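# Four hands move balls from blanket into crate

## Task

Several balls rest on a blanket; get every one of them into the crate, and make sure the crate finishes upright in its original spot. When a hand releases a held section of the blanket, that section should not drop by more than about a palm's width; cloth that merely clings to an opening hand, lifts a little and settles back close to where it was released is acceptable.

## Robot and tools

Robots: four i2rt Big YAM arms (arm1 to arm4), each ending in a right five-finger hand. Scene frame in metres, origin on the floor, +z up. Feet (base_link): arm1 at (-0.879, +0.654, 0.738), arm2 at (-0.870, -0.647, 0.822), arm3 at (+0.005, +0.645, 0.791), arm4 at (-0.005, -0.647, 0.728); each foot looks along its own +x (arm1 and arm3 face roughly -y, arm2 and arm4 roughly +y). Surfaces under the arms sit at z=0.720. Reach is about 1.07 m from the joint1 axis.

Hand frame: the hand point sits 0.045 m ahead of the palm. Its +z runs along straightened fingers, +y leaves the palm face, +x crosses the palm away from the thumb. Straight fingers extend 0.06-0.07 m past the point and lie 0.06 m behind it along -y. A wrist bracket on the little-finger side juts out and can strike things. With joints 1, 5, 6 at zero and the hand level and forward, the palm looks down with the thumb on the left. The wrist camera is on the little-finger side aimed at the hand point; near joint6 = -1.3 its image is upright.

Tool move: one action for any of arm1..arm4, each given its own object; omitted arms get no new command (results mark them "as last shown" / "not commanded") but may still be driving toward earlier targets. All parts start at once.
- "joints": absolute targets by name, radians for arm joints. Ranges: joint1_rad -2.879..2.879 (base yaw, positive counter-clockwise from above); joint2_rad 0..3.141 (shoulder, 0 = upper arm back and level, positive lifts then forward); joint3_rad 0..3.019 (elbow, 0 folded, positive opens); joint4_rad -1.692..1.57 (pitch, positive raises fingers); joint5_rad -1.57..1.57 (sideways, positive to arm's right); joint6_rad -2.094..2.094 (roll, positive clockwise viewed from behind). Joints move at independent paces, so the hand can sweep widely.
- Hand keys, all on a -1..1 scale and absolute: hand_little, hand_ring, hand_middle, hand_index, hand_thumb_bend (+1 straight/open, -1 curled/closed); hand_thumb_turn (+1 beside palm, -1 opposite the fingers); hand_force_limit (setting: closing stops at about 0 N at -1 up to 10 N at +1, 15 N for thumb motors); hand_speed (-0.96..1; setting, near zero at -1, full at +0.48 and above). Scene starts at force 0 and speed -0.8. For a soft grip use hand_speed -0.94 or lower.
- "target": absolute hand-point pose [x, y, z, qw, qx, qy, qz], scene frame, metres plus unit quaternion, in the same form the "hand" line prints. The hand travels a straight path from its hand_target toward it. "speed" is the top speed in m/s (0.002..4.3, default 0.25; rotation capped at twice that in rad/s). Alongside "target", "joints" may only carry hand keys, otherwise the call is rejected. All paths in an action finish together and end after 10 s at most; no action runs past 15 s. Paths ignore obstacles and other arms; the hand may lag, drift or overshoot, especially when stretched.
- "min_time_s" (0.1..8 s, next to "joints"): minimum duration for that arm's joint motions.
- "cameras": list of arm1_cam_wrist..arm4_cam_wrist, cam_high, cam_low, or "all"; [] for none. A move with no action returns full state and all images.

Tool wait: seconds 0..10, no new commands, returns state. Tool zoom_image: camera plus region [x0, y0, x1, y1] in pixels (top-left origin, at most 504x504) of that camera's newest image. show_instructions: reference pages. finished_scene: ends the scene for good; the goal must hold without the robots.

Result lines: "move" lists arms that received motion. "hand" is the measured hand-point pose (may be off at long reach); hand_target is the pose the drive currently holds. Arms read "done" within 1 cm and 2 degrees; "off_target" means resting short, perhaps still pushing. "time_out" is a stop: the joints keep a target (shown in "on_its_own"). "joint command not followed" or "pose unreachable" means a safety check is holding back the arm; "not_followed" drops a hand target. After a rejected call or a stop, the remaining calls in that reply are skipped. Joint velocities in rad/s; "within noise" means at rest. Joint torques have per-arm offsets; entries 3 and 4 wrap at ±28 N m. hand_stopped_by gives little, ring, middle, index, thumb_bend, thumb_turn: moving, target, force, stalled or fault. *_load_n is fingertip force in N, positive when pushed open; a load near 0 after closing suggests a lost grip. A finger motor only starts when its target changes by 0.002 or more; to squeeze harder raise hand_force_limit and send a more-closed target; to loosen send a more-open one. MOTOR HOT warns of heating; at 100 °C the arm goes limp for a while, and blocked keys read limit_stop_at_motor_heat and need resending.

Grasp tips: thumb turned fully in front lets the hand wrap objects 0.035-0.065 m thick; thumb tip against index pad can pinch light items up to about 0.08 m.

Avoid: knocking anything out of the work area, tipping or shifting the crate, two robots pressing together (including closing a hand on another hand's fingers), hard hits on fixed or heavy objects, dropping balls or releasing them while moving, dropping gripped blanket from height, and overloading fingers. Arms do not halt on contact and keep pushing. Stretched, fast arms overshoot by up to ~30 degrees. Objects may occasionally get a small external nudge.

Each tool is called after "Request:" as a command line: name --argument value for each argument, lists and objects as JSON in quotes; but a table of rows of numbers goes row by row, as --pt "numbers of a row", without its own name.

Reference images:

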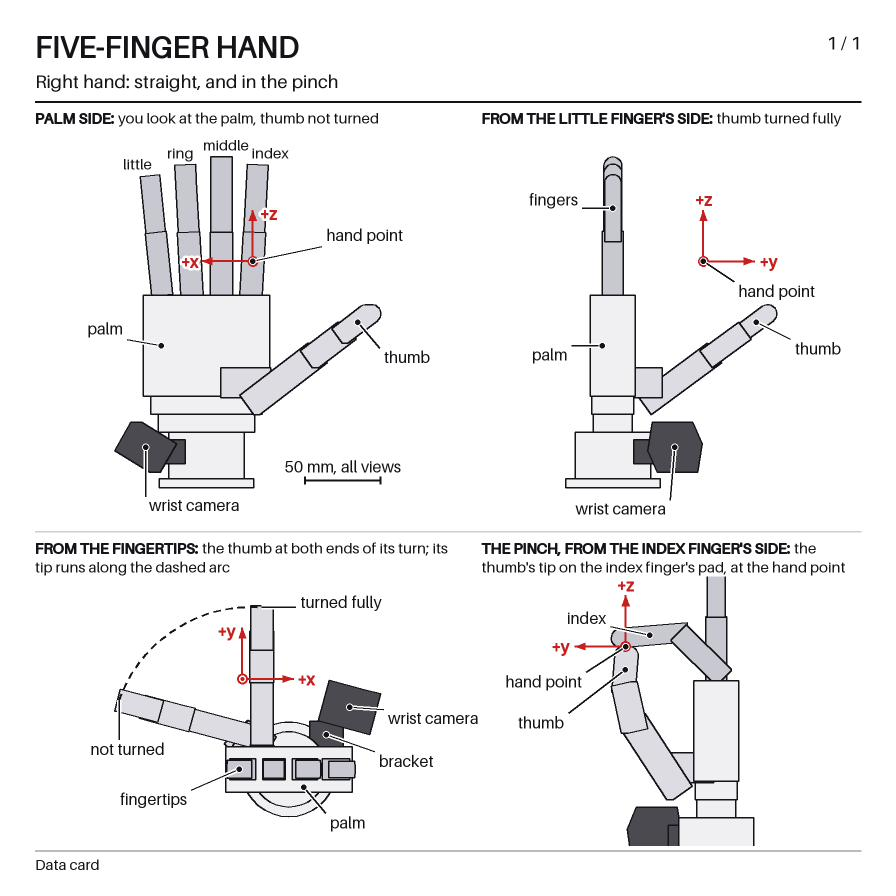

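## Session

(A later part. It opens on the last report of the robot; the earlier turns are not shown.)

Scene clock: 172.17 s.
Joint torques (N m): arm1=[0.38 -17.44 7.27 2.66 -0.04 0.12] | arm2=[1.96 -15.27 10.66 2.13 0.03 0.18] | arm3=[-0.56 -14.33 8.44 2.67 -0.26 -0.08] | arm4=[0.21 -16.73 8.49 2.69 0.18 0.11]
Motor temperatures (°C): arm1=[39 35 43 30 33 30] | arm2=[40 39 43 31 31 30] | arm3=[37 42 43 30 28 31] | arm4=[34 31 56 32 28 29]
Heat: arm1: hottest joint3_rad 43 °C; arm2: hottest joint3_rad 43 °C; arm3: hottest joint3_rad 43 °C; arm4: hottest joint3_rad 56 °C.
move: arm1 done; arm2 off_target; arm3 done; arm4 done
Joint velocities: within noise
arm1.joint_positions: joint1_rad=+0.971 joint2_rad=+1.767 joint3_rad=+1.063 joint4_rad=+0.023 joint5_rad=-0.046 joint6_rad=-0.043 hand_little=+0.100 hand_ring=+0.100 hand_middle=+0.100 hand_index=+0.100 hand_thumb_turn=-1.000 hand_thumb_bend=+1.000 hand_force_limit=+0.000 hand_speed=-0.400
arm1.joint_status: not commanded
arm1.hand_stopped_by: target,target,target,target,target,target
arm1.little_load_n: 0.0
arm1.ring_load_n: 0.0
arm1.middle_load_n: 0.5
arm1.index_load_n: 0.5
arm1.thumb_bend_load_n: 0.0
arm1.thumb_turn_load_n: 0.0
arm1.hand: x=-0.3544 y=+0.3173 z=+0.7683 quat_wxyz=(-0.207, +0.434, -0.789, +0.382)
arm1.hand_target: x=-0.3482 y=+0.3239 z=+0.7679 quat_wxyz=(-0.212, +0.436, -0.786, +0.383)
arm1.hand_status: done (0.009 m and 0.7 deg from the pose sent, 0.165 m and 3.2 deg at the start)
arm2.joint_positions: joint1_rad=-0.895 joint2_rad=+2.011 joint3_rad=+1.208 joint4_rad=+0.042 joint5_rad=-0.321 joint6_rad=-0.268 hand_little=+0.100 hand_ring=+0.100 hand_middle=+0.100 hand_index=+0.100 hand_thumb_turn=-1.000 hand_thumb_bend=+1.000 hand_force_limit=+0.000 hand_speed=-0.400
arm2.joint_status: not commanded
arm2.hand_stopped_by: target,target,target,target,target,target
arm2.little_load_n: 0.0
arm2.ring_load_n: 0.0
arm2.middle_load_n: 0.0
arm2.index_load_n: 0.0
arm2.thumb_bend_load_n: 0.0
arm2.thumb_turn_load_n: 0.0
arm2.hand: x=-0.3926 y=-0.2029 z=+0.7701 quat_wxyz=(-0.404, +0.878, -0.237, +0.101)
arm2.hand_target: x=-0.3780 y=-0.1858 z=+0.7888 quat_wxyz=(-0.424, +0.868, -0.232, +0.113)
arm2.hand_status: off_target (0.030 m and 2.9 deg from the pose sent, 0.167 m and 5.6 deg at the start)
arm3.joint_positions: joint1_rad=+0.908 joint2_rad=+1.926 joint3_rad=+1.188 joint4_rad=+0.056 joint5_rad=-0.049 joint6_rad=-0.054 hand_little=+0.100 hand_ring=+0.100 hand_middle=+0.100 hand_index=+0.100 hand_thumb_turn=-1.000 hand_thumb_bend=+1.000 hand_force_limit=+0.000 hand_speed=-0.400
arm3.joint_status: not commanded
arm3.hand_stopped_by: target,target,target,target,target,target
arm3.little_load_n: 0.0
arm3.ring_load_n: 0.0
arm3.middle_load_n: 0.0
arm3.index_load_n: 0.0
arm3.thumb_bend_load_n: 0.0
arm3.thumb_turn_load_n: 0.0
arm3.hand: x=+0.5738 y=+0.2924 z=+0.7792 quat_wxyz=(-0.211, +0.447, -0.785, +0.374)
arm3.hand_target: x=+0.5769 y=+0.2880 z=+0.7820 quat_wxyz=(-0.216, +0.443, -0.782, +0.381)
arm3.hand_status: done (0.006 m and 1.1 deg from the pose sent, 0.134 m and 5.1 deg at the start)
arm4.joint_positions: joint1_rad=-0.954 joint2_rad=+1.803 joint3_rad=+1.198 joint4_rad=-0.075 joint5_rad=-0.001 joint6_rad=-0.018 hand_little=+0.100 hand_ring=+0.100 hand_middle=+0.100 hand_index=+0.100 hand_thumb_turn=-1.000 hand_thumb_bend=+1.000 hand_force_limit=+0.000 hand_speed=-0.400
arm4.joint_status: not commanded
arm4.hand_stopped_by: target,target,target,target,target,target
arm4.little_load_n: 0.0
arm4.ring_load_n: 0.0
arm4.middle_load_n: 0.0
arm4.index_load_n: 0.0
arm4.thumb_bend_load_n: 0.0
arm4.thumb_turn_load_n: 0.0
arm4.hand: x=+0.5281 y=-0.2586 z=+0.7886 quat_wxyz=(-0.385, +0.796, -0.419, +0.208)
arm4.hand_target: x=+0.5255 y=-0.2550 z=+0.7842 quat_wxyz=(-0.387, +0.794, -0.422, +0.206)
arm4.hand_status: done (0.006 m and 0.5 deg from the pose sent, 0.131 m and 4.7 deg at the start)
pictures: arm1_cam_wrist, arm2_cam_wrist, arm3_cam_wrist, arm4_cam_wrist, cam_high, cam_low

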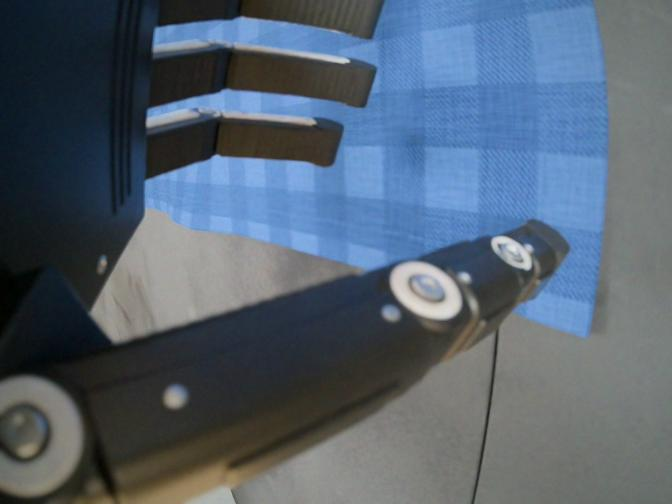

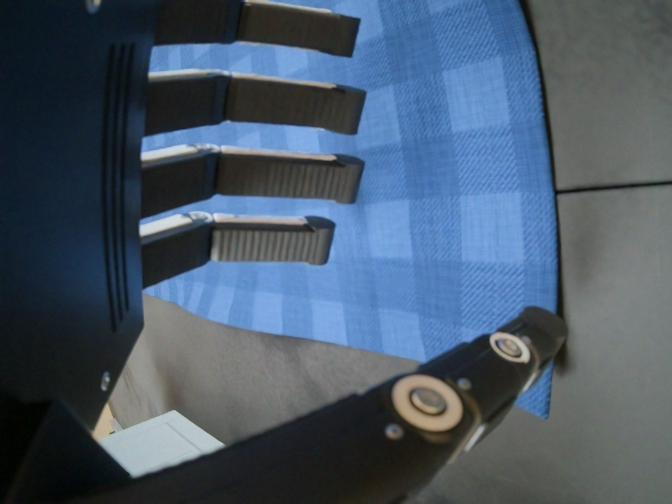

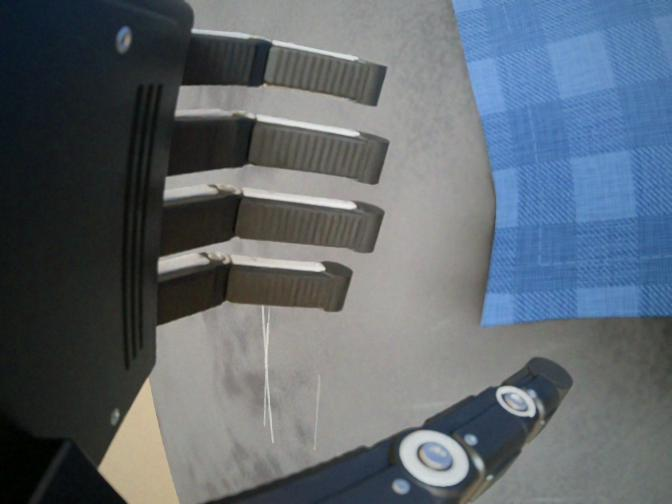

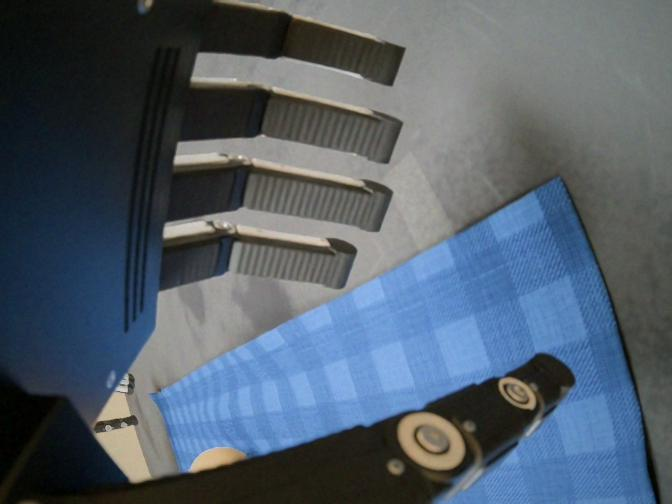

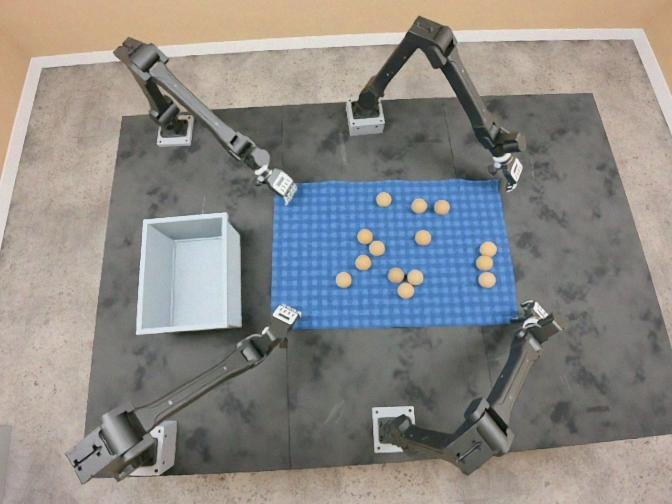

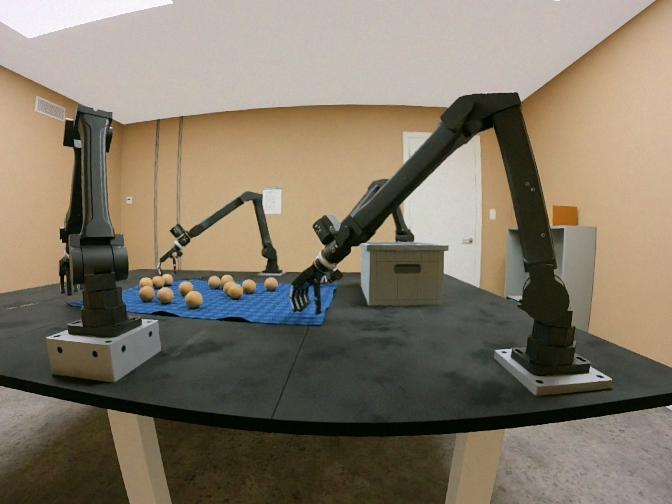

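Request:
move --arm1 '{"target": [-0.349, 0.3266, 0.763, 0.2125, -0.4358, 0.7861, -0.3834], "speed": 0.2}' --arm2 '{"target": [-0.3834, -0.166, 0.780, 0.4234, -0.8682, 0.2326, -0.1134], "speed": 0.2}' --arm3 '{"target": [0.531, 0.266, 0.768, 0.2158, -0.4426, 0.7822, -0.3815], "speed": 0.2}' --arm4 '{"target": [0.5024, -0.2554, 0.763, 0.3870, -0.7936, 0.4219, -0.2058], "speed": 0.2}' --cameras '[]'

Request:
move --arm1 '{"target": [-0.349, 0.3266, 0.739, 0.2125, -0.4358, 0.7861, -0.3834], "speed": 0.1}' --arm2 '{"target": [-0.3834, -0.166, 0.756, 0.4234, -0.8682, 0.2326, -0.1134], "speed": 0.1}' --arm3 '{"target": [0.531, 0.266, 0.742, 0.2158, -0.4426, 0.7822, -0.3815], "speed": 0.1}' --arm4 '{"target": [0.5024, -0.2554, 0.736, 0.3870, -0.7936, 0.4219, -0.2058], "speed": 0.1}' --cameras '["all"]'

Scene clock: 243.57 s.
Joint torques (N m): arm1=[0.32 -17.14 6.52 2.67 -0.03 0.12] | arm2=[1.67 -14.33 10.73 2.15 0.05 0.18] | arm3=[0.26 -14.74 7.77 2.65 -0.3 -0.2] | arm4=[0.09 -16.73 7.76 2.71 0.18 0.11]
Motor temperatures (°C): arm1=[38 36 38 30 32 29] | arm2=[40 41 44 30 31 30] | arm3=[36 44 37 30 28 30] | arm4=[34 33 48 32 28 29]
Heat: arm1: hottest joint1_rad 38 °C; arm2: hottest joint3_rad 44 °C; arm3: hottest joint2_rad 44 °C; arm4: hottest joint3_rad 48 °C.
move: arm1 off_target; arm2 off_target; arm3 off_target; arm4 done
Joint velocities: within noise
arm1.joint_positions: joint1_rad=+0.975 joint2_rad=+1.767 joint3_rad=+1.063 joint4_rad=+0.037 joint5_rad=-0.044 joint6_rad=-0.041 hand_little=+0.100 hand_ring=+0.100 hand_middle=+0.100 hand_index=+0.100 hand_thumb_turn=-1.000 hand_thumb_bend=+1.000 hand_force_limit=+0.000 hand_speed=-0.400
arm1.joint_status: not commanded
arm1.hand_stopped_by: target,target,target,target,target,target
arm1.little_load_n: 0.0
arm1.ring_load_n: 0.0
arm1.middle_load_n: 0.0
arm1.index_load_n: 0.0
arm1.thumb_bend_load_n: 0.0
arm1.thumb_turn_load_n: 0.0
arm1.hand: x=-0.3508 y=+0.3169 z=+0.7708 quat_wxyz=(-0.210, +0.433, -0.786, +0.388)
arm1.hand_target: x=-0.3492 y=+0.3266 z=+0.7630 quat_wxyz=(-0.212, +0.436, -0.786, +0.383)
arm1.hand_status: off_target (0.013 m and 0.6 deg from the pose sent, 0.012 m and 0.7 deg at the start)
arm2.joint_positions: joint1_rad=-0.860 joint2_rad=+2.021 joint3_rad=+1.228 joint4_rad=+0.057 joint5_rad=-0.295 joint6_rad=-0.246 hand_little=+0.100 hand_ring=+0.100 hand_middle=+0.100 hand_index=+0.100 hand_thumb_turn=-1.000 hand_thumb_bend=+1.000 hand_force_limit=+0.000 hand_speed=-0.400
arm2.joint_status: not commanded
arm2.hand_stopped_by: target,target,target,target,target,target
arm2.little_load_n: 0.0
arm2.ring_load_n: 0.0
arm2.middle_load_n: 0.0
arm2.index_load_n: 0.0
arm2.thumb_bend_load_n: 0.0
arm2.thumb_turn_load_n: -0.5
arm2.hand: x=-0.3967 y=-0.1807 z=+0.7738 quat_wxyz=(-0.410, +0.875, -0.233, +0.106)
arm2.hand_target: x=-0.3840 y=-0.1666 z=+0.7807 quat_wxyz=(-0.424, +0.868, -0.233, +0.113)
arm2.hand_status: off_target (0.021 m and 1.9 deg from the pose sent, 0.039 m and 2.9 deg at the start)
arm3.joint_positions: joint1_rad=+0.816 joint2_rad=+1.920 joint3_rad=+1.109 joint4_rad=+0.114 joint5_rad=-0.115 joint6_rad=-0.094 hand_little=+0.100 hand_ring=+0.100 hand_middle=+0.100 hand_index=+0.100 hand_thumb_turn=-1.000 hand_thumb_bend=+1.000 hand_force_limit=+0.000 hand_speed=-0.400
arm3.joint_status: not commanded
arm3.hand_stopped_by: target,target,target,target,target,target
arm3.little_load_n: 0.0
arm3.ring_load_n: 0.0
arm3.middle_load_n: 0.0
arm3.index_load_n: 0.0
arm3.thumb_bend_load_n: 0.0
arm3.thumb_turn_load_n: 0.0
arm3.hand: x=+0.5244 y=+0.2669 z=+0.7582 quat_wxyz=(-0.210, +0.439, -0.792, +0.369)
arm3.hand_target: x=+0.5309 y=+0.2662 z=+0.7679 quat_wxyz=(-0.216, +0.443, -0.782, +0.381)
arm3.hand_status: off_target (0.012 m and 1.9 deg from the pose sent, 0.052 m and 1.1 deg at the start)
arm4.joint_positions: joint1_rad=-0.929 joint2_rad=+1.803 joint3_rad=+1.122 joint4_rad=-0.003 joint5_rad=+0.017 joint6_rad=-0.003 hand_little=+0.100 hand_ring=+0.100 hand_middle=+0.100 hand_index=+0.100 hand_thumb_turn=-1.000 hand_thumb_bend=+1.000 hand_force_limit=+0.000 hand_speed=-0.400
arm4.joint_status: not commanded
arm4.hand_stopped_by: target,target,target,target,target,target
arm4.little_load_n: 0.0
arm4.ring_load_n: 0.0
arm4.middle_load_n: 0.0
arm4.index_load_n: 0.0
arm4.thumb_bend_load_n: 0.0
arm4.thumb_turn_load_n: 0.0
arm4.hand: x=+0.5052 y=-0.2577 z=+0.7641 quat_wxyz=(-0.383, +0.797, -0.419, +0.207)
arm4.hand_target: x=+0.5023 y=-0.2553 z=+0.7631 quat_wxyz=(-0.387, +0.794, -0.422, +0.206)
arm4.hand_status: done (0.004 m and 0.7 deg from the pose sent, 0.036 m and 0.5 deg at the start)

Scene clock: 244.70 s.
Joint torques (N m): arm1=[0.32 -16.03 6.69 2.69 -0.04 0.11] | arm2=[1.73 -14.39 9.94 2.07 0.01 0.17] | arm3=[0.26 -12.69 7.46 2.73 -0.3 -0.17] | arm4=[0.15 -14.56 7.21 2.52 0.18 0.11]
Motor temperatures (°C): arm1=[38 36 38 30 32 29] | arm2=[40 41 44 30 31 30] | arm3=[36 44 37 30 28 30] | arm4=[34 33 48 32 28 29]
Heat: arm1: hottest joint1_rad 38 °C; arm2: hottest joint3_rad 44 °C; arm3: hottest joint2_rad 44 °C; arm4: hottest joint3_rad 48 °C.
move: arm1 off_target; arm2 off_target; arm3 off_target; arm4 off_target
Joint velocities: within noise
arm1.joint_positions: joint1_rad=+0.975 joint2_rad=+1.797 joint3_rad=+1.039 joint4_rad=+0.099 joint5_rad=-0.044 joint6_rad=-0.041 hand_little=+0.100 hand_ring=+0.100 hand_middle=+0.100 hand_index=+0.100 hand_thumb_turn=-1.000 hand_thumb_bend=+1.000 hand_force_limit=+0.000 hand_speed=-0.400
arm1.joint_status: not commanded
arm1.hand_stopped_by: target,target,target,target,target,target
arm1.little_load_n: 0.0
arm1.ring_load_n: -0.5
arm1.middle_load_n: 0.0
arm1.index_load_n: 0.0
arm1.thumb_bend_load_n: 0.0
arm1.thumb_turn_load_n: 0.0
arm1.hand: x=-0.3518 y=+0.3176 z=+0.7528 quat_wxyz=(-0.212, +0.432, -0.784, +0.391)
arm1.hand_target: x=-0.3495 y=+0.3268 z=+0.7392 quat_wxyz=(-0.212, +0.436, -0.786, +0.383)
arm1.hand_status: off_target (0.017 m and 1.0 deg from the pose sent, 0.033 m and 0.6 deg at the start)
arm2.joint_positions: joint1_rad=-0.860 joint2_rad=+2.065 joint3_rad=+1.230 joint4_rad=+0.109 joint5_rad=-0.294 joint6_rad=-0.245 hand_little=+0.100 hand_ring=+0.100 hand_middle=+0.100 hand_index=+0.100 hand_thumb_turn=-1.000 hand_thumb_bend=+1.000 hand_force_limit=+0.000 hand_speed=-0.400
arm2.joint_status: not commanded
arm2.hand_stopped_by: target,target,target,target,target,target
arm2.little_load_n: 0.0
arm2.ring_load_n: 0.0
arm2.middle_load_n: 0.0
arm2.index_load_n: 0.0
arm2.thumb_bend_load_n: 0.0
arm2.thumb_turn_load_n: 0.0
arm2.hand: x=-0.3932 y=-0.1782 z=+0.7542 quat_wxyz=(-0.414, +0.873, -0.232, +0.109)
arm2.hand_target: x=-0.3838 y=-0.1665 z=+0.7563 quat_wxyz=(-0.423, +0.868, -0.233, +0.113)
arm2.hand_status: off_target (0.016 m and 1.3 deg from the pose sent, 0.027 m and 1.9 deg at the start)
arm3.joint_positions: joint1_rad=+0.816 joint2_rad=+1.941 joint3_rad=+1.102 joint4_rad=+0.174 joint5_rad=-0.115 joint6_rad=-0.095 hand_little=+0.100 hand_ring=+0.100 hand_middle=+0.100 hand_index=+0.100 hand_thumb_turn=-1.000 hand_thumb_bend=+1.000 hand_force_limit=+0.000 hand_speed=-0.400
arm3.joint_status: not commanded
arm3.hand_stopped_by: target,target,target,target,target,target
arm3.little_load_n: 0.0
arm3.ring_load_n: 0.0
arm3.middle_load_n: 0.0
arm3.index_load_n: 0.0
arm3.thumb_bend_load_n: 0.0
arm3.thumb_turn_load_n: 0.0
arm3.hand: x=+0.5290 y=+0.2631 z=+0.7520 quat_wxyz=(-0.215, +0.437, -0.785, +0.383)
arm3.hand_target: x=+0.5309 y=+0.2662 z=+0.7422 quat_wxyz=(-0.216, +0.443, -0.782, +0.381)
arm3.hand_status: off_target (0.011 m and 0.8 deg from the pose sent, 0.018 m and 1.9 deg at the start)
arm4.joint_positions: joint1_rad=-0.929 joint2_rad=+1.822 joint3_rad=+1.105 joint4_rad=+0.069 joint5_rad=+0.017 joint6_rad=-0.002 hand_little=+0.100 hand_ring=+0.100 hand_middle=+0.100 hand_index=+0.100 hand_thumb_turn=-1.000 hand_thumb_bend=+1.000 hand_force_limit=+0.000 hand_speed=-0.400
arm4.joint_status: not commanded
arm4.hand_stopped_by: target,target,target,target,target,target
arm4.little_load_n: 0.0
arm4.ring_load_n: 0.0
arm4.middle_load_n: 0.0
arm4.index_load_n: 0.0
arm4.thumb_bend_load_n: 0.0
arm4.thumb_turn_load_n: 0.0
arm4.hand: x=+0.5099 y=-0.2544 z=+0.7573 quat_wxyz=(-0.398, +0.789, -0.416, +0.214)
arm4.hand_target: x=+0.5020 y=-0.2557 z=+0.7366 quat_wxyz=(-0.387, +0.794, -0.422, +0.206)
arm4.hand_status: off_target (0.023 m and 1.8 deg from the pose sent, 0.028 m and 0.7 deg at the start)
pictures: arm1_cam_wrist, arm2_cam_wrist, arm3_cam_wrist, arm4_cam_wrist, cam_high, cam_low

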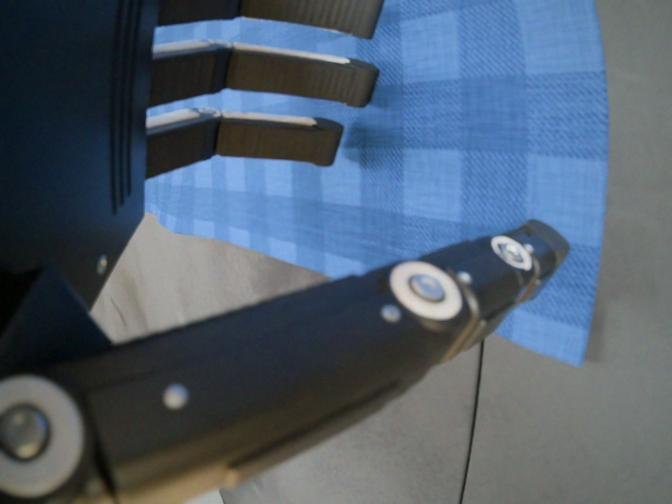

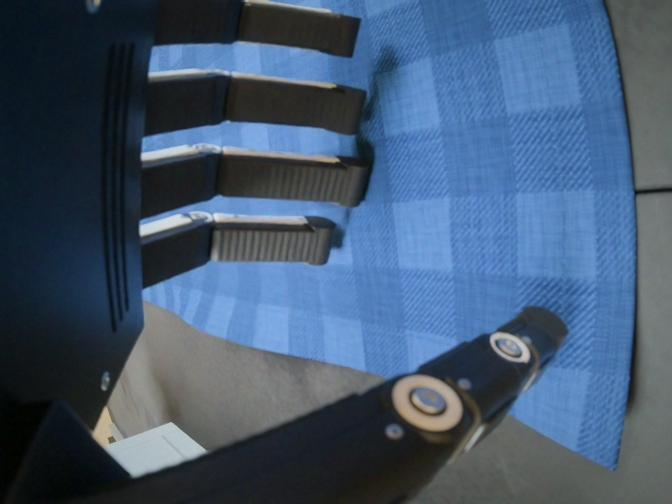

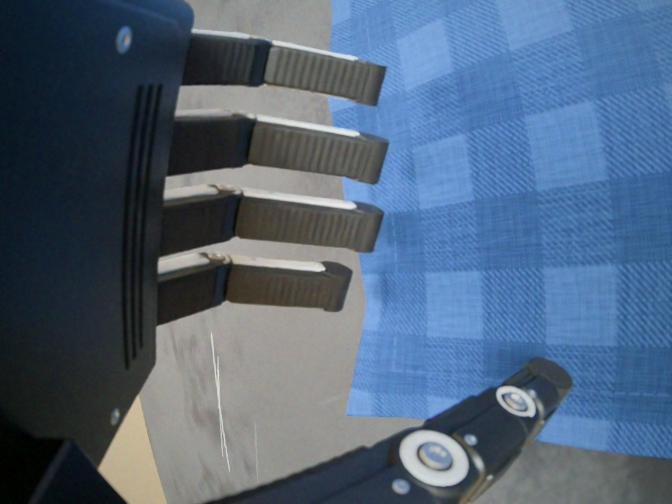

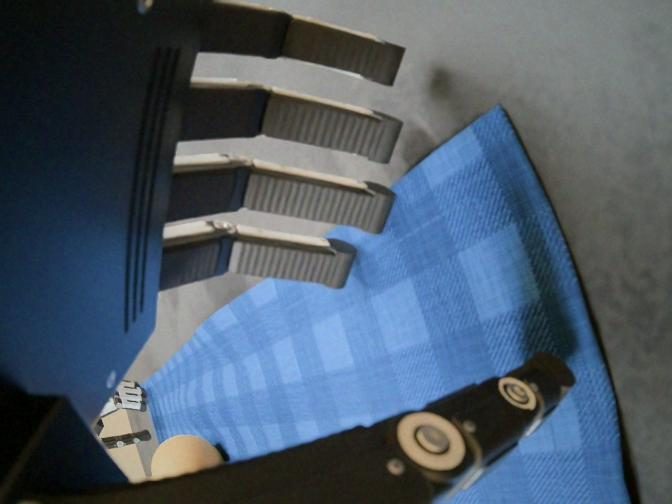

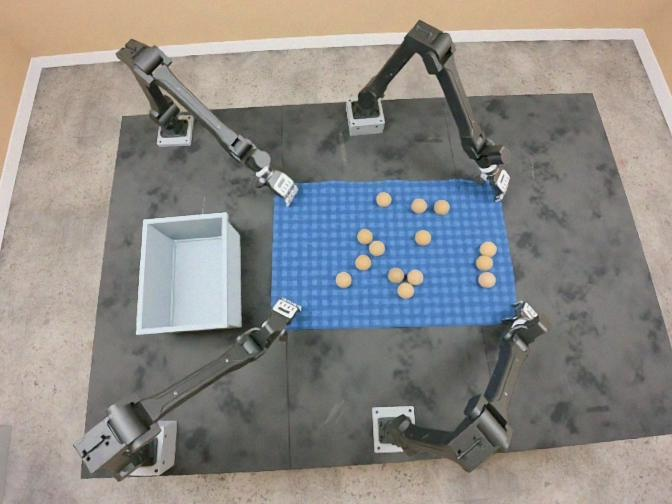

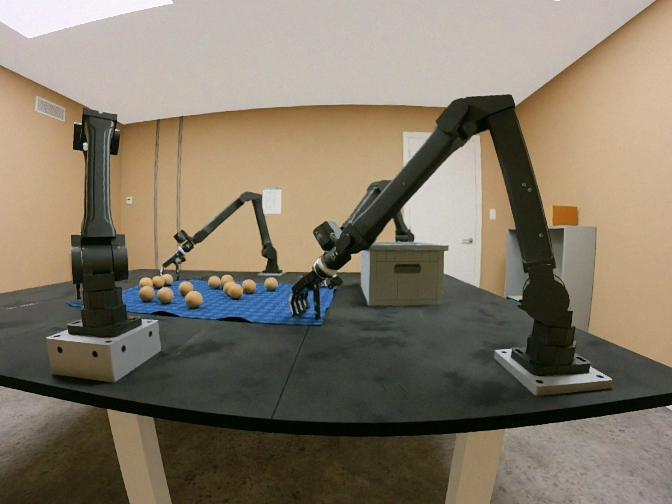

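Request:
move --arm1 '{"target": [-0.349, 0.3256, 0.722, 0.2125, -0.4358, 0.7861, -0.3834], "speed": 0.08}' --arm2 '{"target": [-0.3834, -0.166, 0.738, 0.4234, -0.8682, 0.2326, -0.1134], "speed": 0.08}' --arm3 '{"target": [0.519, 0.266, 0.724, 0.2158, -0.4426, 0.7822, -0.3815], "speed": 0.08}' --arm4 '{"target": [0.493, -0.250, 0.716, 0.3870, -0.7936, 0.4219, -0.2058], "speed": 0.08}' --cameras '["arm1_cam_wrist", "arm2_cam_wrist", "arm3_cam_wrist", "arm4_cam_wrist"]'

Scene clock: 254.90 s.
Joint torques (N m): arm1=[0.21 -14.92 6.02 2.54 -0.08 0.11] | arm2=[1.79 -12.98 9.69 2.04 0.06 0.12] | arm3=[-0.91 -11.87 6.69 2.52 -0.25 -0.19] | arm4=[0.62 -13.1 6.27 2.29 0.1 0.13]
Motor temperatures (°C): arm1=[38 36 38 30 32 29] | arm2=[40 41 44 30 31 30] | arm3=[36 43 37 30 28 30] | arm4=[34 33 47 32 28 29]
Heat: arm1: hottest joint1_rad 38 °C; arm2: hottest joint3_rad 44 °C; arm3: hottest joint2_rad 43 °C; arm4: hottest joint3_rad 47 °C.
move: arm1 off_target; arm2 off_target; arm3 off_target; arm4 off_target
Joint velocities: within noise
arm1.joint_positions: joint1_rad=+0.975 joint2_rad=+1.814 joint3_rad=+1.039 joint4_rad=+0.145 joint5_rad=-0.044 joint6_rad=-0.041 hand_little=+0.100 hand_ring=+0.100 hand_middle=+0.100 hand_index=+0.100 hand_thumb_turn=-1.000 hand_thumb_bend=+1.000 hand_force_limit=+0.000 hand_speed=-0.400
arm1.joint_status: not commanded
arm1.hand_stopped_by: target,target,target,target,target,target
arm1.little_load_n: 0.0
arm1.ring_load_n: 0.0
arm1.middle_load_n: -1.5
arm1.index_load_n: 0.0
arm1.thumb_bend_load_n: 0.0
arm1.thumb_turn_load_n: 0.0
arm1.hand: x=-0.3458 y=+0.3133 z=+0.7506 quat_wxyz=(-0.217, +0.430, -0.779, +0.403)
arm1.hand_target: x=-0.3501 y=+0.3260 z=+0.7230 quat_wxyz=(-0.212, +0.436, -0.786, +0.383)
arm1.hand_status: off_target (0.031 m and 2.5 deg from the pose sent, 0.032 m and 1.0 deg at the start)
arm2.joint_positions: joint1_rad=-0.860 joint2_rad=+2.078 joint3_rad=+1.230 joint4_rad=+0.147 joint5_rad=-0.295 joint6_rad=-0.240 hand_little=+0.100 hand_ring=+0.100 hand_middle=+0.100 hand_index=+0.100 hand_thumb_turn=-1.000 hand_thumb_bend=+1.000 hand_force_limit=+0.000 hand_speed=-0.400
arm2.joint_status: not commanded
arm2.hand_stopped_by: target,target,target,target,target,target
arm2.little_load_n: 0.0
arm2.ring_load_n: 0.0
arm2.middle_load_n: -2.5
arm2.index_load_n: 0.0
arm2.thumb_bend_load_n: 0.0
arm2.thumb_turn_load_n: 0.0
arm2.hand: x=-0.3892 y=-0.1745 z=+0.7514 quat_wxyz=(-0.423, +0.869, -0.231, +0.115)
arm2.hand_target: x=-0.3840 y=-0.1667 z=+0.7382 quat_wxyz=(-0.423, +0.868, -0.233, +0.113)
arm2.hand_status: off_target (0.017 m and 0.3 deg from the pose sent, 0.022 m and 1.3 deg at the start)
arm3.joint_positions: joint1_rad=+0.814 joint2_rad=+1.953 joint3_rad=+1.074 joint4_rad=+0.233 joint5_rad=-0.128 joint6_rad=-0.102 hand_little=+0.100 hand_ring=+0.100 hand_middle=+0.100 hand_index=+0.100 hand_thumb_turn=-1.000 hand_thumb_bend=+1.000 hand_force_limit=+0.000 hand_speed=-0.400
arm3.joint_status: not commanded
arm3.hand_stopped_by: target,target,target,target,target,target
arm3.little_load_n: 0.0
arm3.ring_load_n: 0.0
arm3.middle_load_n: 0.0
arm3.index_load_n: 0.0
arm3.thumb_bend_load_n: 0.0
arm3.thumb_turn_load_n: 0.5
arm3.hand: x=+0.5266 y=+0.2662 z=+0.7436 quat_wxyz=(-0.222, +0.440, -0.778, +0.390)
arm3.hand_target: x=+0.5186 y=+0.2666 z=+0.7244 quat_wxyz=(-0.216, +0.443, -0.782, +0.381)
arm3.hand_status: off_target (0.021 m and 1.3 deg from the pose sent, 0.030 m and 0.8 deg at the start)
arm4.joint_positions: joint1_rad=-0.919 joint2_rad=+1.829 joint3_rad=+1.086 joint4_rad=+0.128 joint5_rad=+0.035 joint6_rad=+0.005 hand_little=+0.100 hand_ring=+0.100 hand_middle=+0.100 hand_index=+0.100 hand_thumb_turn=-1.000 hand_thumb_bend=+1.000 hand_force_limit=+0.000 hand_speed=-0.400
arm4.joint_status: not commanded
arm4.hand_stopped_by: target,target,target,target,target,target
arm4.little_load_n: 0.0
arm4.ring_load_n: 0.0
arm4.middle_load_n: -1.5
arm4.index_load_n: 0.0
arm4.thumb_bend_load_n: 0.0
arm4.thumb_turn_load_n: 0.0
arm4.hand: x=+0.5103 y=-0.2499 z=+0.7546 quat_wxyz=(-0.409, +0.781, -0.415, +0.225)
arm4.hand_target: x=+0.4920 y=-0.2514 z=+0.7175 quat_wxyz=(-0.387, +0.794, -0.422, +0.206)
arm4.hand_status: off_target (0.042 m and 3.7 deg from the pose sent, 0.045 m and 1.8 deg at the start)

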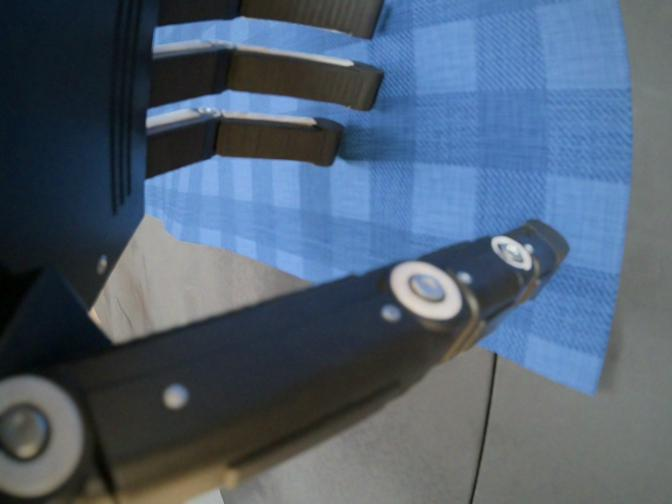

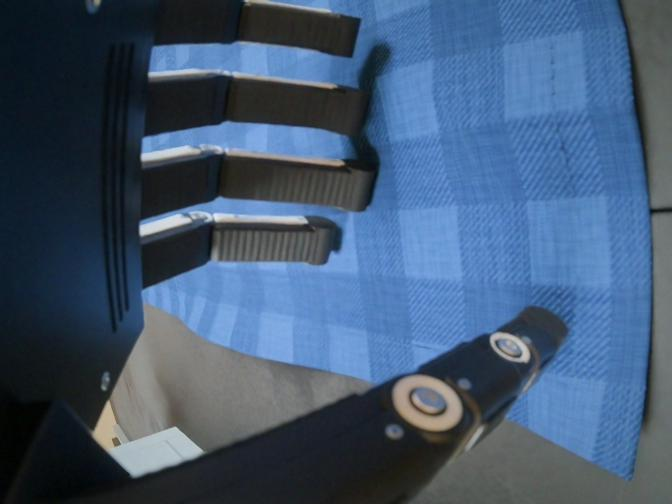

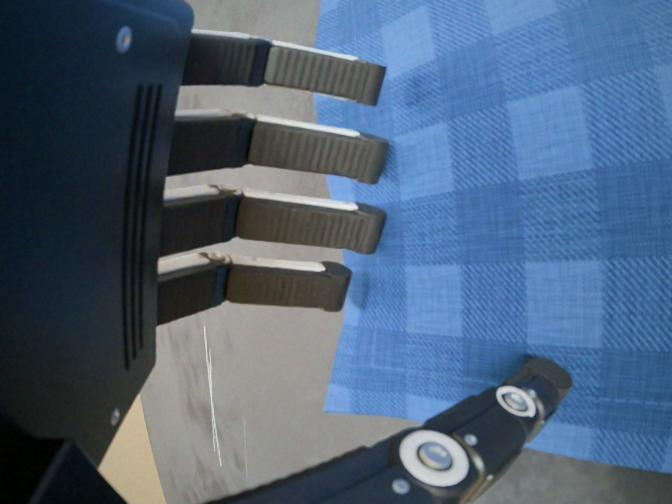

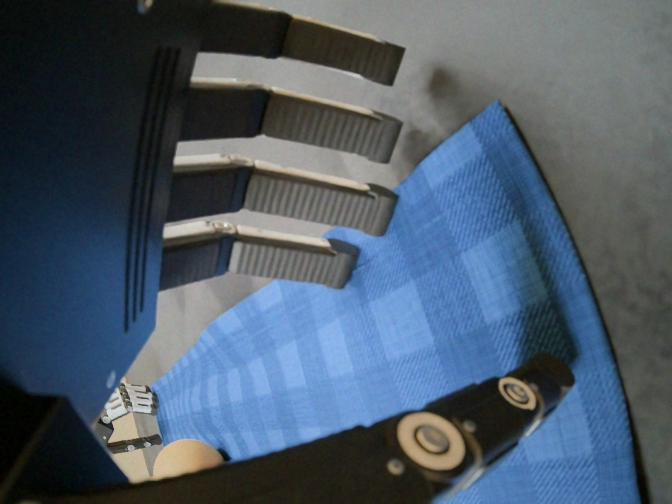

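Request:
move --arm1 '{"target": [-0.349, 0.3256, 0.716, 0.2125, -0.4358, 0.7861, -0.3834], "speed": 0.05, "joints": {"hand_speed": -0.8, "hand_index": -0.15, "hand_middle": -0.15, "hand_ring": -0.15, "hand_little": -0.15}}' --arm2 '{"target": [-0.3834, -0.166, 0.727, 0.4234, -0.8682, 0.2326, -0.1134], "speed": 0.05, "joints": {"hand_speed": -0.8, "hand_index": -0.15, "hand_middle": -0.15, "hand_ring": -0.15, "hand_little": -0.15}}' --arm3 '{"target": [0.519, 0.266, 0.718, 0.2158, -0.4426, 0.7822, -0.3815], "speed": 0.05, "joints": {"hand_speed": -0.8, "hand_index": -0.15, "hand_middle": -0.15, "hand_ring": -0.15, "hand_little": -0.15}}' --arm4 '{"target": [0.493, -0.250, 0.712, 0.3870, -0.7936, 0.4219, -0.2058], "speed": 0.05, "joints": {"hand_speed": -0.8, "hand_index": -0.15, "hand_middle": -0.15, "hand_ring": -0.15, "hand_little": -0.15}}' --cameras '["arm1_cam_wrist", "arm2_cam_wrist", "arm3_cam_wrist", "arm4_cam_wrist"]'

Scene clock: 267.00 s.
Joint torques (N m): arm1=[0.21 -14.68 5.9 2.45 -0.08 0.08] | arm2=[1.61 -13.16 8.7 1.72 0.15 0.09] | arm3=[-0.79 -11.75 6.56 2.52 -0.25 -0.18] | arm4=[0.32 -13.1 6.09 2.26 0.09 0.09]
Motor temperatures (°C): arm1=[38 36 37 30 32 29] | arm2=[40 41 43 30 30 30] | arm3=[36 43 36 30 28 30] | arm4=[34 33 46 32 28 29]
Heat: arm1: hottest joint1_rad 38 °C; arm2: hottest joint3_rad 43 °C; arm3: hottest joint2_rad 43 °C; arm4: hottest joint3_rad 46 °C.
move: arm1 off_target; arm2 off_target; arm3 off_target; arm4 off_target
Joint velocities: within noise
arm1.joint_positions: joint1_rad=+0.975 joint2_rad=+1.821 joint3_rad=+1.036 joint4_rad=+0.162 joint5_rad=-0.044 joint6_rad=-0.039 hand_little=-0.150 hand_ring=-0.150 hand_middle=-0.150 hand_index=-0.150 hand_thumb_turn=-1.000 hand_thumb_bend=+1.000 hand_force_limit=+0.000 hand_speed=-0.800
arm1.joint_status: all done
arm1.hand_stopped_by: target,target,target,target,target,target
arm1.little_load_n: 0.0
arm1.ring_load_n: 0.0
arm1.middle_load_n: 0.0
arm1.index_load_n: 0.0
arm1.thumb_bend_load_n: 0.0
arm1.thumb_turn_load_n: 0.0
arm1.hand: x=-0.3446 y=+0.3125 z=+0.7480 quat_wxyz=(-0.219, +0.428, -0.778, +0.405)
arm1.hand_target: x=-0.3502 y=+0.3260 z=+0.7173 quat_wxyz=(-0.212, +0.436, -0.786, +0.383)
arm1.hand_status: off_target (0.035 m and 2.9 deg from the pose sent, 0.037 m and 2.5 deg at the start)
arm2.joint_positions: joint1_rad=-0.858 joint2_rad=+2.100 joint3_rad=+1.242 joint4_rad=+0.177 joint5_rad=-0.297 joint6_rad=-0.238 hand_little=-0.150 hand_ring=-0.150 hand_middle=-0.150 hand_index=-0.150 hand_thumb_turn=-1.000 hand_thumb_bend=+1.000 hand_force_limit=+0.000 hand_speed=-0.800
arm2.joint_status: all done
arm2.hand_stopped_by: target,target,target,target,target,target
arm2.little_load_n: 0.0
arm2.ring_load_n: 0.0
arm2.middle_load_n: 0.5
arm2.index_load_n: 0.0
arm2.thumb_bend_load_n: 0.0
arm2.thumb_turn_load_n: 0.0
arm2.hand: x=-0.3845 y=-0.1684 z=+0.7465 quat_wxyz=(-0.431, +0.865, -0.228, +0.118)
arm2.hand_target: x=-0.3840 y=-0.1668 z=+0.7273 quat_wxyz=(-0.423, +0.868, -0.233, +0.114)
arm2.hand_status: off_target (0.020 m and 1.2 deg from the pose sent, 0.026 m and 0.3 deg at the start)
arm3.joint_positions: joint1_rad=+0.813 joint2_rad=+1.961 joint3_rad=+1.074 joint4_rad=+0.247 joint5_rad=-0.128 joint6_rad=-0.103 hand_little=-0.150 hand_ring=-0.150 hand_middle=-0.150 hand_index=-0.150 hand_thumb_turn=-1.000 hand_thumb_bend=+1.000 hand_force_limit=+0.000 hand_speed=-0.800
arm3.joint_status: all done
arm3.hand_stopped_by: target,target,target,target,target,target
arm3.little_load_n: 0.0
arm3.ring_load_n: 0.0
arm3.middle_load_n: 0.0
arm3.index_load_n: 0.0
arm3.thumb_bend_load_n: 0.0
arm3.thumb_turn_load_n: 0.0
arm3.hand: x=+0.5271 y=+0.2647 z=+0.7405 quat_wxyz=(-0.222, +0.439, -0.777, +0.392)
arm3.hand_target: x=+0.5184 y=+0.2665 z=+0.7185 quat_wxyz=(-0.216, +0.443, -0.782, +0.381)
arm3.hand_status: off_target (0.024 m and 1.6 deg from the pose sent, 0.027 m and 1.3 deg at the start)
arm4.joint_positions: joint1_rad=-0.914 joint2_rad=+1.837 joint3_rad=+1.086 joint4_rad=+0.139 joint5_rad=+0.034 joint6_rad=+0.012 hand_little=-0.150 hand_ring=-0.150 hand_middle=-0.150 hand_index=-0.150 hand_thumb_turn=-1.000 hand_thumb_bend=+1.000 hand_force_limit=+0.000 hand_speed=-0.800
arm4.joint_status: all done
arm4.hand_stopped_by: target,target,target,target,target,target
arm4.little_load_n: 0.0
arm4.ring_load_n: 0.0
arm4.middle_load_n: 0.0
arm4.index_load_n: 0.0
arm4.thumb_bend_load_n: 0.0
arm4.thumb_turn_load_n: -0.5
arm4.hand: x=+0.5092 y=-0.2461 z=+0.7519 quat_wxyz=(-0.412, +0.780, -0.415, +0.223)
arm4.hand_target: x=+0.4918 y=-0.2511 z=+0.7136 quat_wxyz=(-0.387, +0.794, -0.422, +0.206)
arm4.hand_status: off_target (0.043 m and 3.8 deg from the pose sent, 0.046 m and 3.7 deg at the start)

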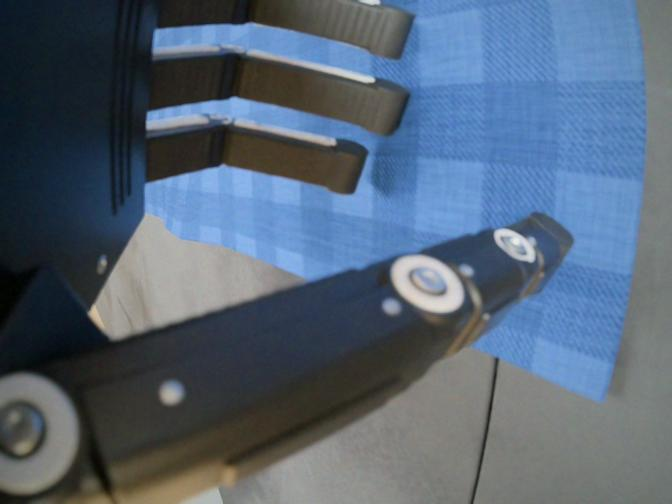

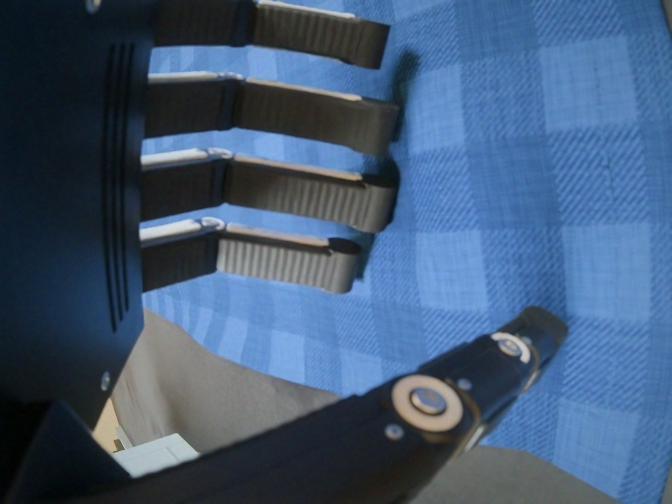

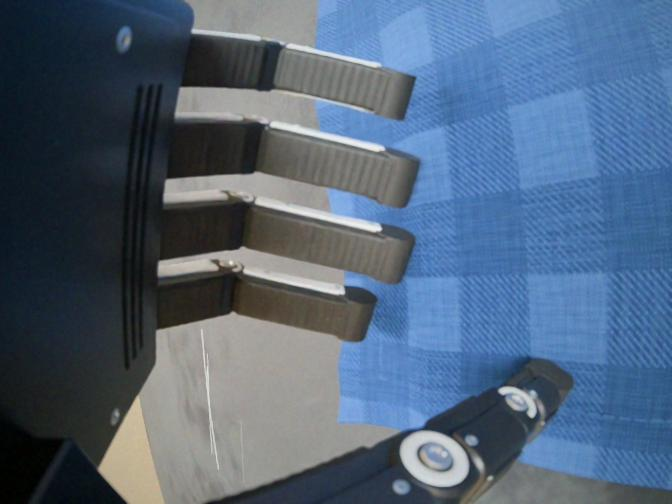

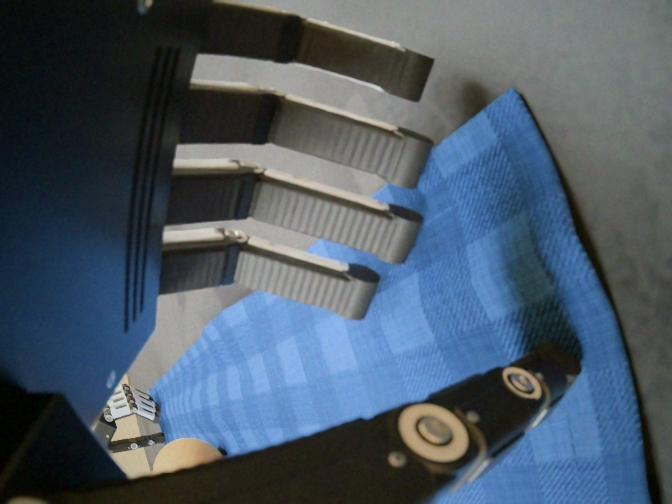

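Request:
move --arm1 '{"joints": {"hand_speed": -0.6, "hand_thumb_bend": 0.3}}' --arm2 '{"joints": {"hand_speed": -0.6, "hand_thumb_bend": 0.3}}' --arm3 '{"joints": {"hand_speed": -0.6, "hand_thumb_bend": 0.3}}' --arm4 '{"joints": {"hand_speed": -0.6, "hand_thumb_bend": 0.3}}' --cameras '["arm1_cam_wrist", "arm2_cam_wrist", "arm3_cam_wrist", "arm4_cam_wrist"]'

Scene clock: 281.20 s.
Joint torques (N m): arm1=[0.15 -14.97 5.89 2.17 -0.16 0.08] | arm2=[1.61 -13.27 8.51 1.59 0.15 0.09] | arm3=[-0.73 -11.87 6.8 2.47 -0.25 -0.17] | arm4=[0.09 -13.16 6.39 2.25 0.2 -0.01]
Motor temperatures (°C): arm1=[38 36 38 30 32 29] | arm2=[39 41 42 30 30 30] | arm3=[36 43 35 30 28 30] | arm4=[34 33 45 32 28 29]
Heat: arm1: hottest joint1_rad 38 °C; arm2: hottest joint3_rad 42 °C; arm3: hottest joint2_rad 43 °C; arm4: hottest joint3_rad 45 °C.
move: arm1 done; arm2 done; arm3 done; arm4 off_target
Joint velocities: within noise
arm1.joint_positions: joint1_rad=+0.975 joint2_rad=+1.825 joint3_rad=+1.036 joint4_rad=+0.168 joint5_rad=-0.042 joint6_rad=-0.039 hand_little=-0.150 hand_ring=-0.150 hand_middle=-0.150 hand_index=-0.150 hand_thumb_turn=-1.000 hand_thumb_bend=+0.303 hand_force_limit=+0.000 hand_speed=-0.600
arm1.joint_status: all done
arm1.hand_stopped_by: target,target,target,target,target,target
arm1.little_load_n: 0.0
arm1.ring_load_n: 0.0
arm1.middle_load_n: 0.0
arm1.index_load_n: 4.5
arm1.thumb_bend_load_n: 3.5
arm1.thumb_turn_load_n: -2.0
arm1.hand: x=-0.3441 y=+0.3116 z=+0.7468 quat_wxyz=(-0.219, +0.427, -0.777, +0.407)
arm1.hand_target: x=-0.3502 y=+0.3261 z=+0.7173 quat_wxyz=(-0.212, +0.436, -0.786, +0.383)
arm1.hand_status: not commanded
arm2.joint_positions: joint1_rad=-0.858 joint2_rad=+2.101 joint3_rad=+1.244 joint4_rad=+0.181 joint5_rad=-0.297 joint6_rad=-0.238 hand_little=-0.150 hand_ring=-0.150 hand_middle=-0.150 hand_index=-0.150 hand_thumb_turn=-1.000 hand_thumb_bend=+0.303 hand_force_limit=+0.000 hand_speed=-0.600
arm2.joint_status: all done
arm2.hand_stopped_by: target,target,target,target,target,target
arm2.little_load_n: 0.0
arm2.ring_load_n: 0.0
arm2.middle_load_n: 2.5
arm2.index_load_n: 0.0
arm2.thumb_bend_load_n: 4.0
arm2.thumb_turn_load_n: 0.5
arm2.hand: x=-0.3830 y=-0.1672 z=+0.7477 quat_wxyz=(-0.433, +0.864, -0.227, +0.120)
arm2.hand_target: x=-0.3840 y=-0.1667 z=+0.7274 quat_wxyz=(-0.423, +0.868, -0.233, +0.114)
arm2.hand_status: not commanded
arm3.joint_positions: joint1_rad=+0.812 joint2_rad=+1.964 joint3_rad=+1.071 joint4_rad=+0.248 joint5_rad=-0.128 joint6_rad=-0.104 hand_little=-0.150 hand_ring=-0.150 hand_middle=-0.150 hand_index=-0.150 hand_thumb_turn=-1.000 hand_thumb_bend=+0.300 hand_force_limit=+0.000 hand_speed=-0.600
arm3.joint_status: all done
arm3.hand_stopped_by: target,target,target,target,target,target
arm3.little_load_n: 0.0
arm3.ring_load_n: 0.0
arm3.middle_load_n: -0.5
arm3.index_load_n: 0.0
arm3.thumb_bend_load_n: 0.0
arm3.thumb_turn_load_n: 0.0
arm3.hand: x=+0.5254 y=+0.2655 z=+0.7377 quat_wxyz=(-0.221, +0.440, -0.778, +0.390)
arm3.hand_target: x=+0.5187 y=+0.2665 z=+0.7188 quat_wxyz=(-0.216, +0.443, -0.782, +0.382)
arm3.hand_status: not commanded
arm4.joint_positions: joint1_rad=-0.910 joint2_rad=+1.837 joint3_rad=+1.081 joint4_rad=+0.139 joint5_rad=+0.031 joint6_rad=+0.022 hand_little=-0.150 hand_ring=-0.150 hand_middle=-0.150 hand_index=-0.150 hand_thumb_turn=-1.000 hand_thumb_bend=+0.343 hand_force_limit=+0.000 hand_speed=-0.600
arm4.joint_status: hand_thumb_bend off_target (ended at +0.343, target +0.300); the others done
arm4.hand_stopped_by: target,target,target,target,force,target
arm4.little_load_n: 0.0
arm4.ring_load_n: 0.0
arm4.middle_load_n: 0.0
arm4.index_load_n: 2.5
arm4.thumb_bend_load_n: 7.0
arm4.thumb_turn_load_n: 2.5
arm4.hand: x=+0.5054 y=-0.2442 z=+0.7498 quat_wxyz=(-0.412, +0.780, -0.418, +0.218)
arm4.hand_target: x=+0.4918 y=-0.2511 z=+0.7138 quat_wxyz=(-0.387, +0.794, -0.422, +0.206)
arm4.hand_status: not commanded

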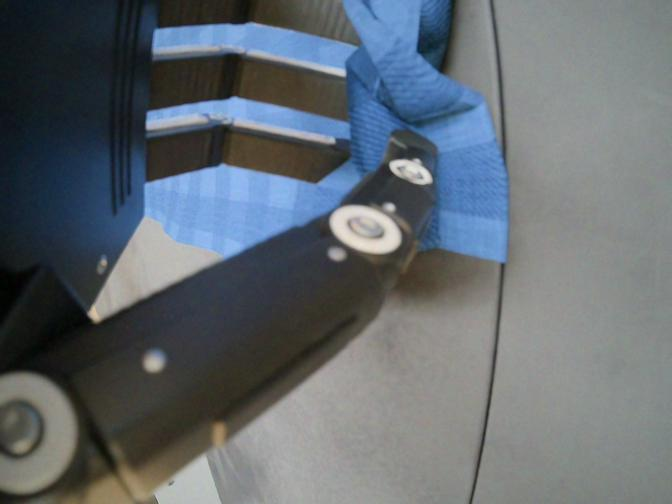

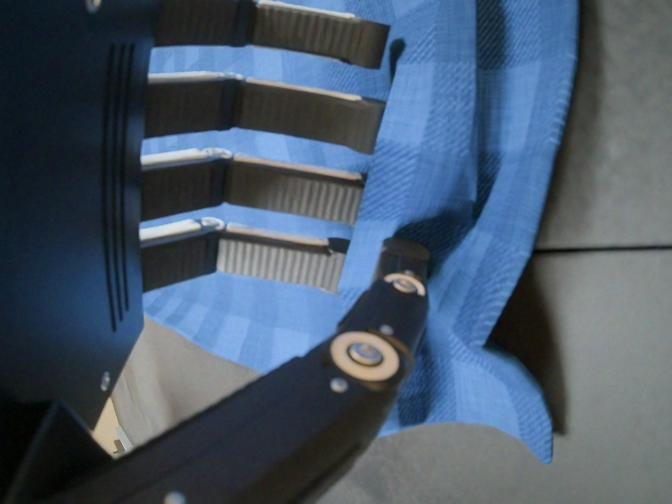

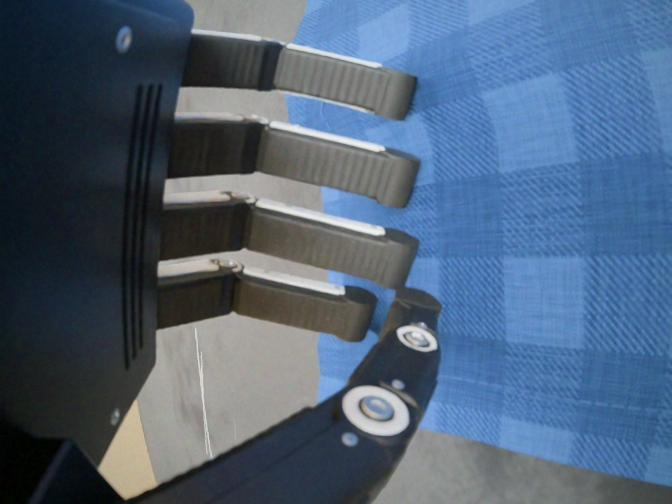

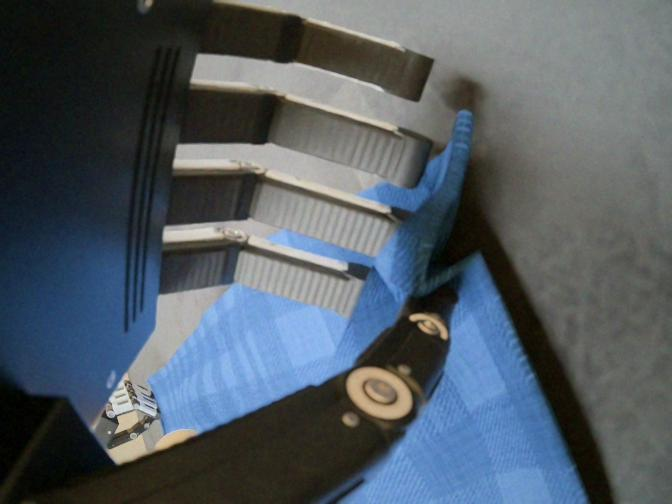

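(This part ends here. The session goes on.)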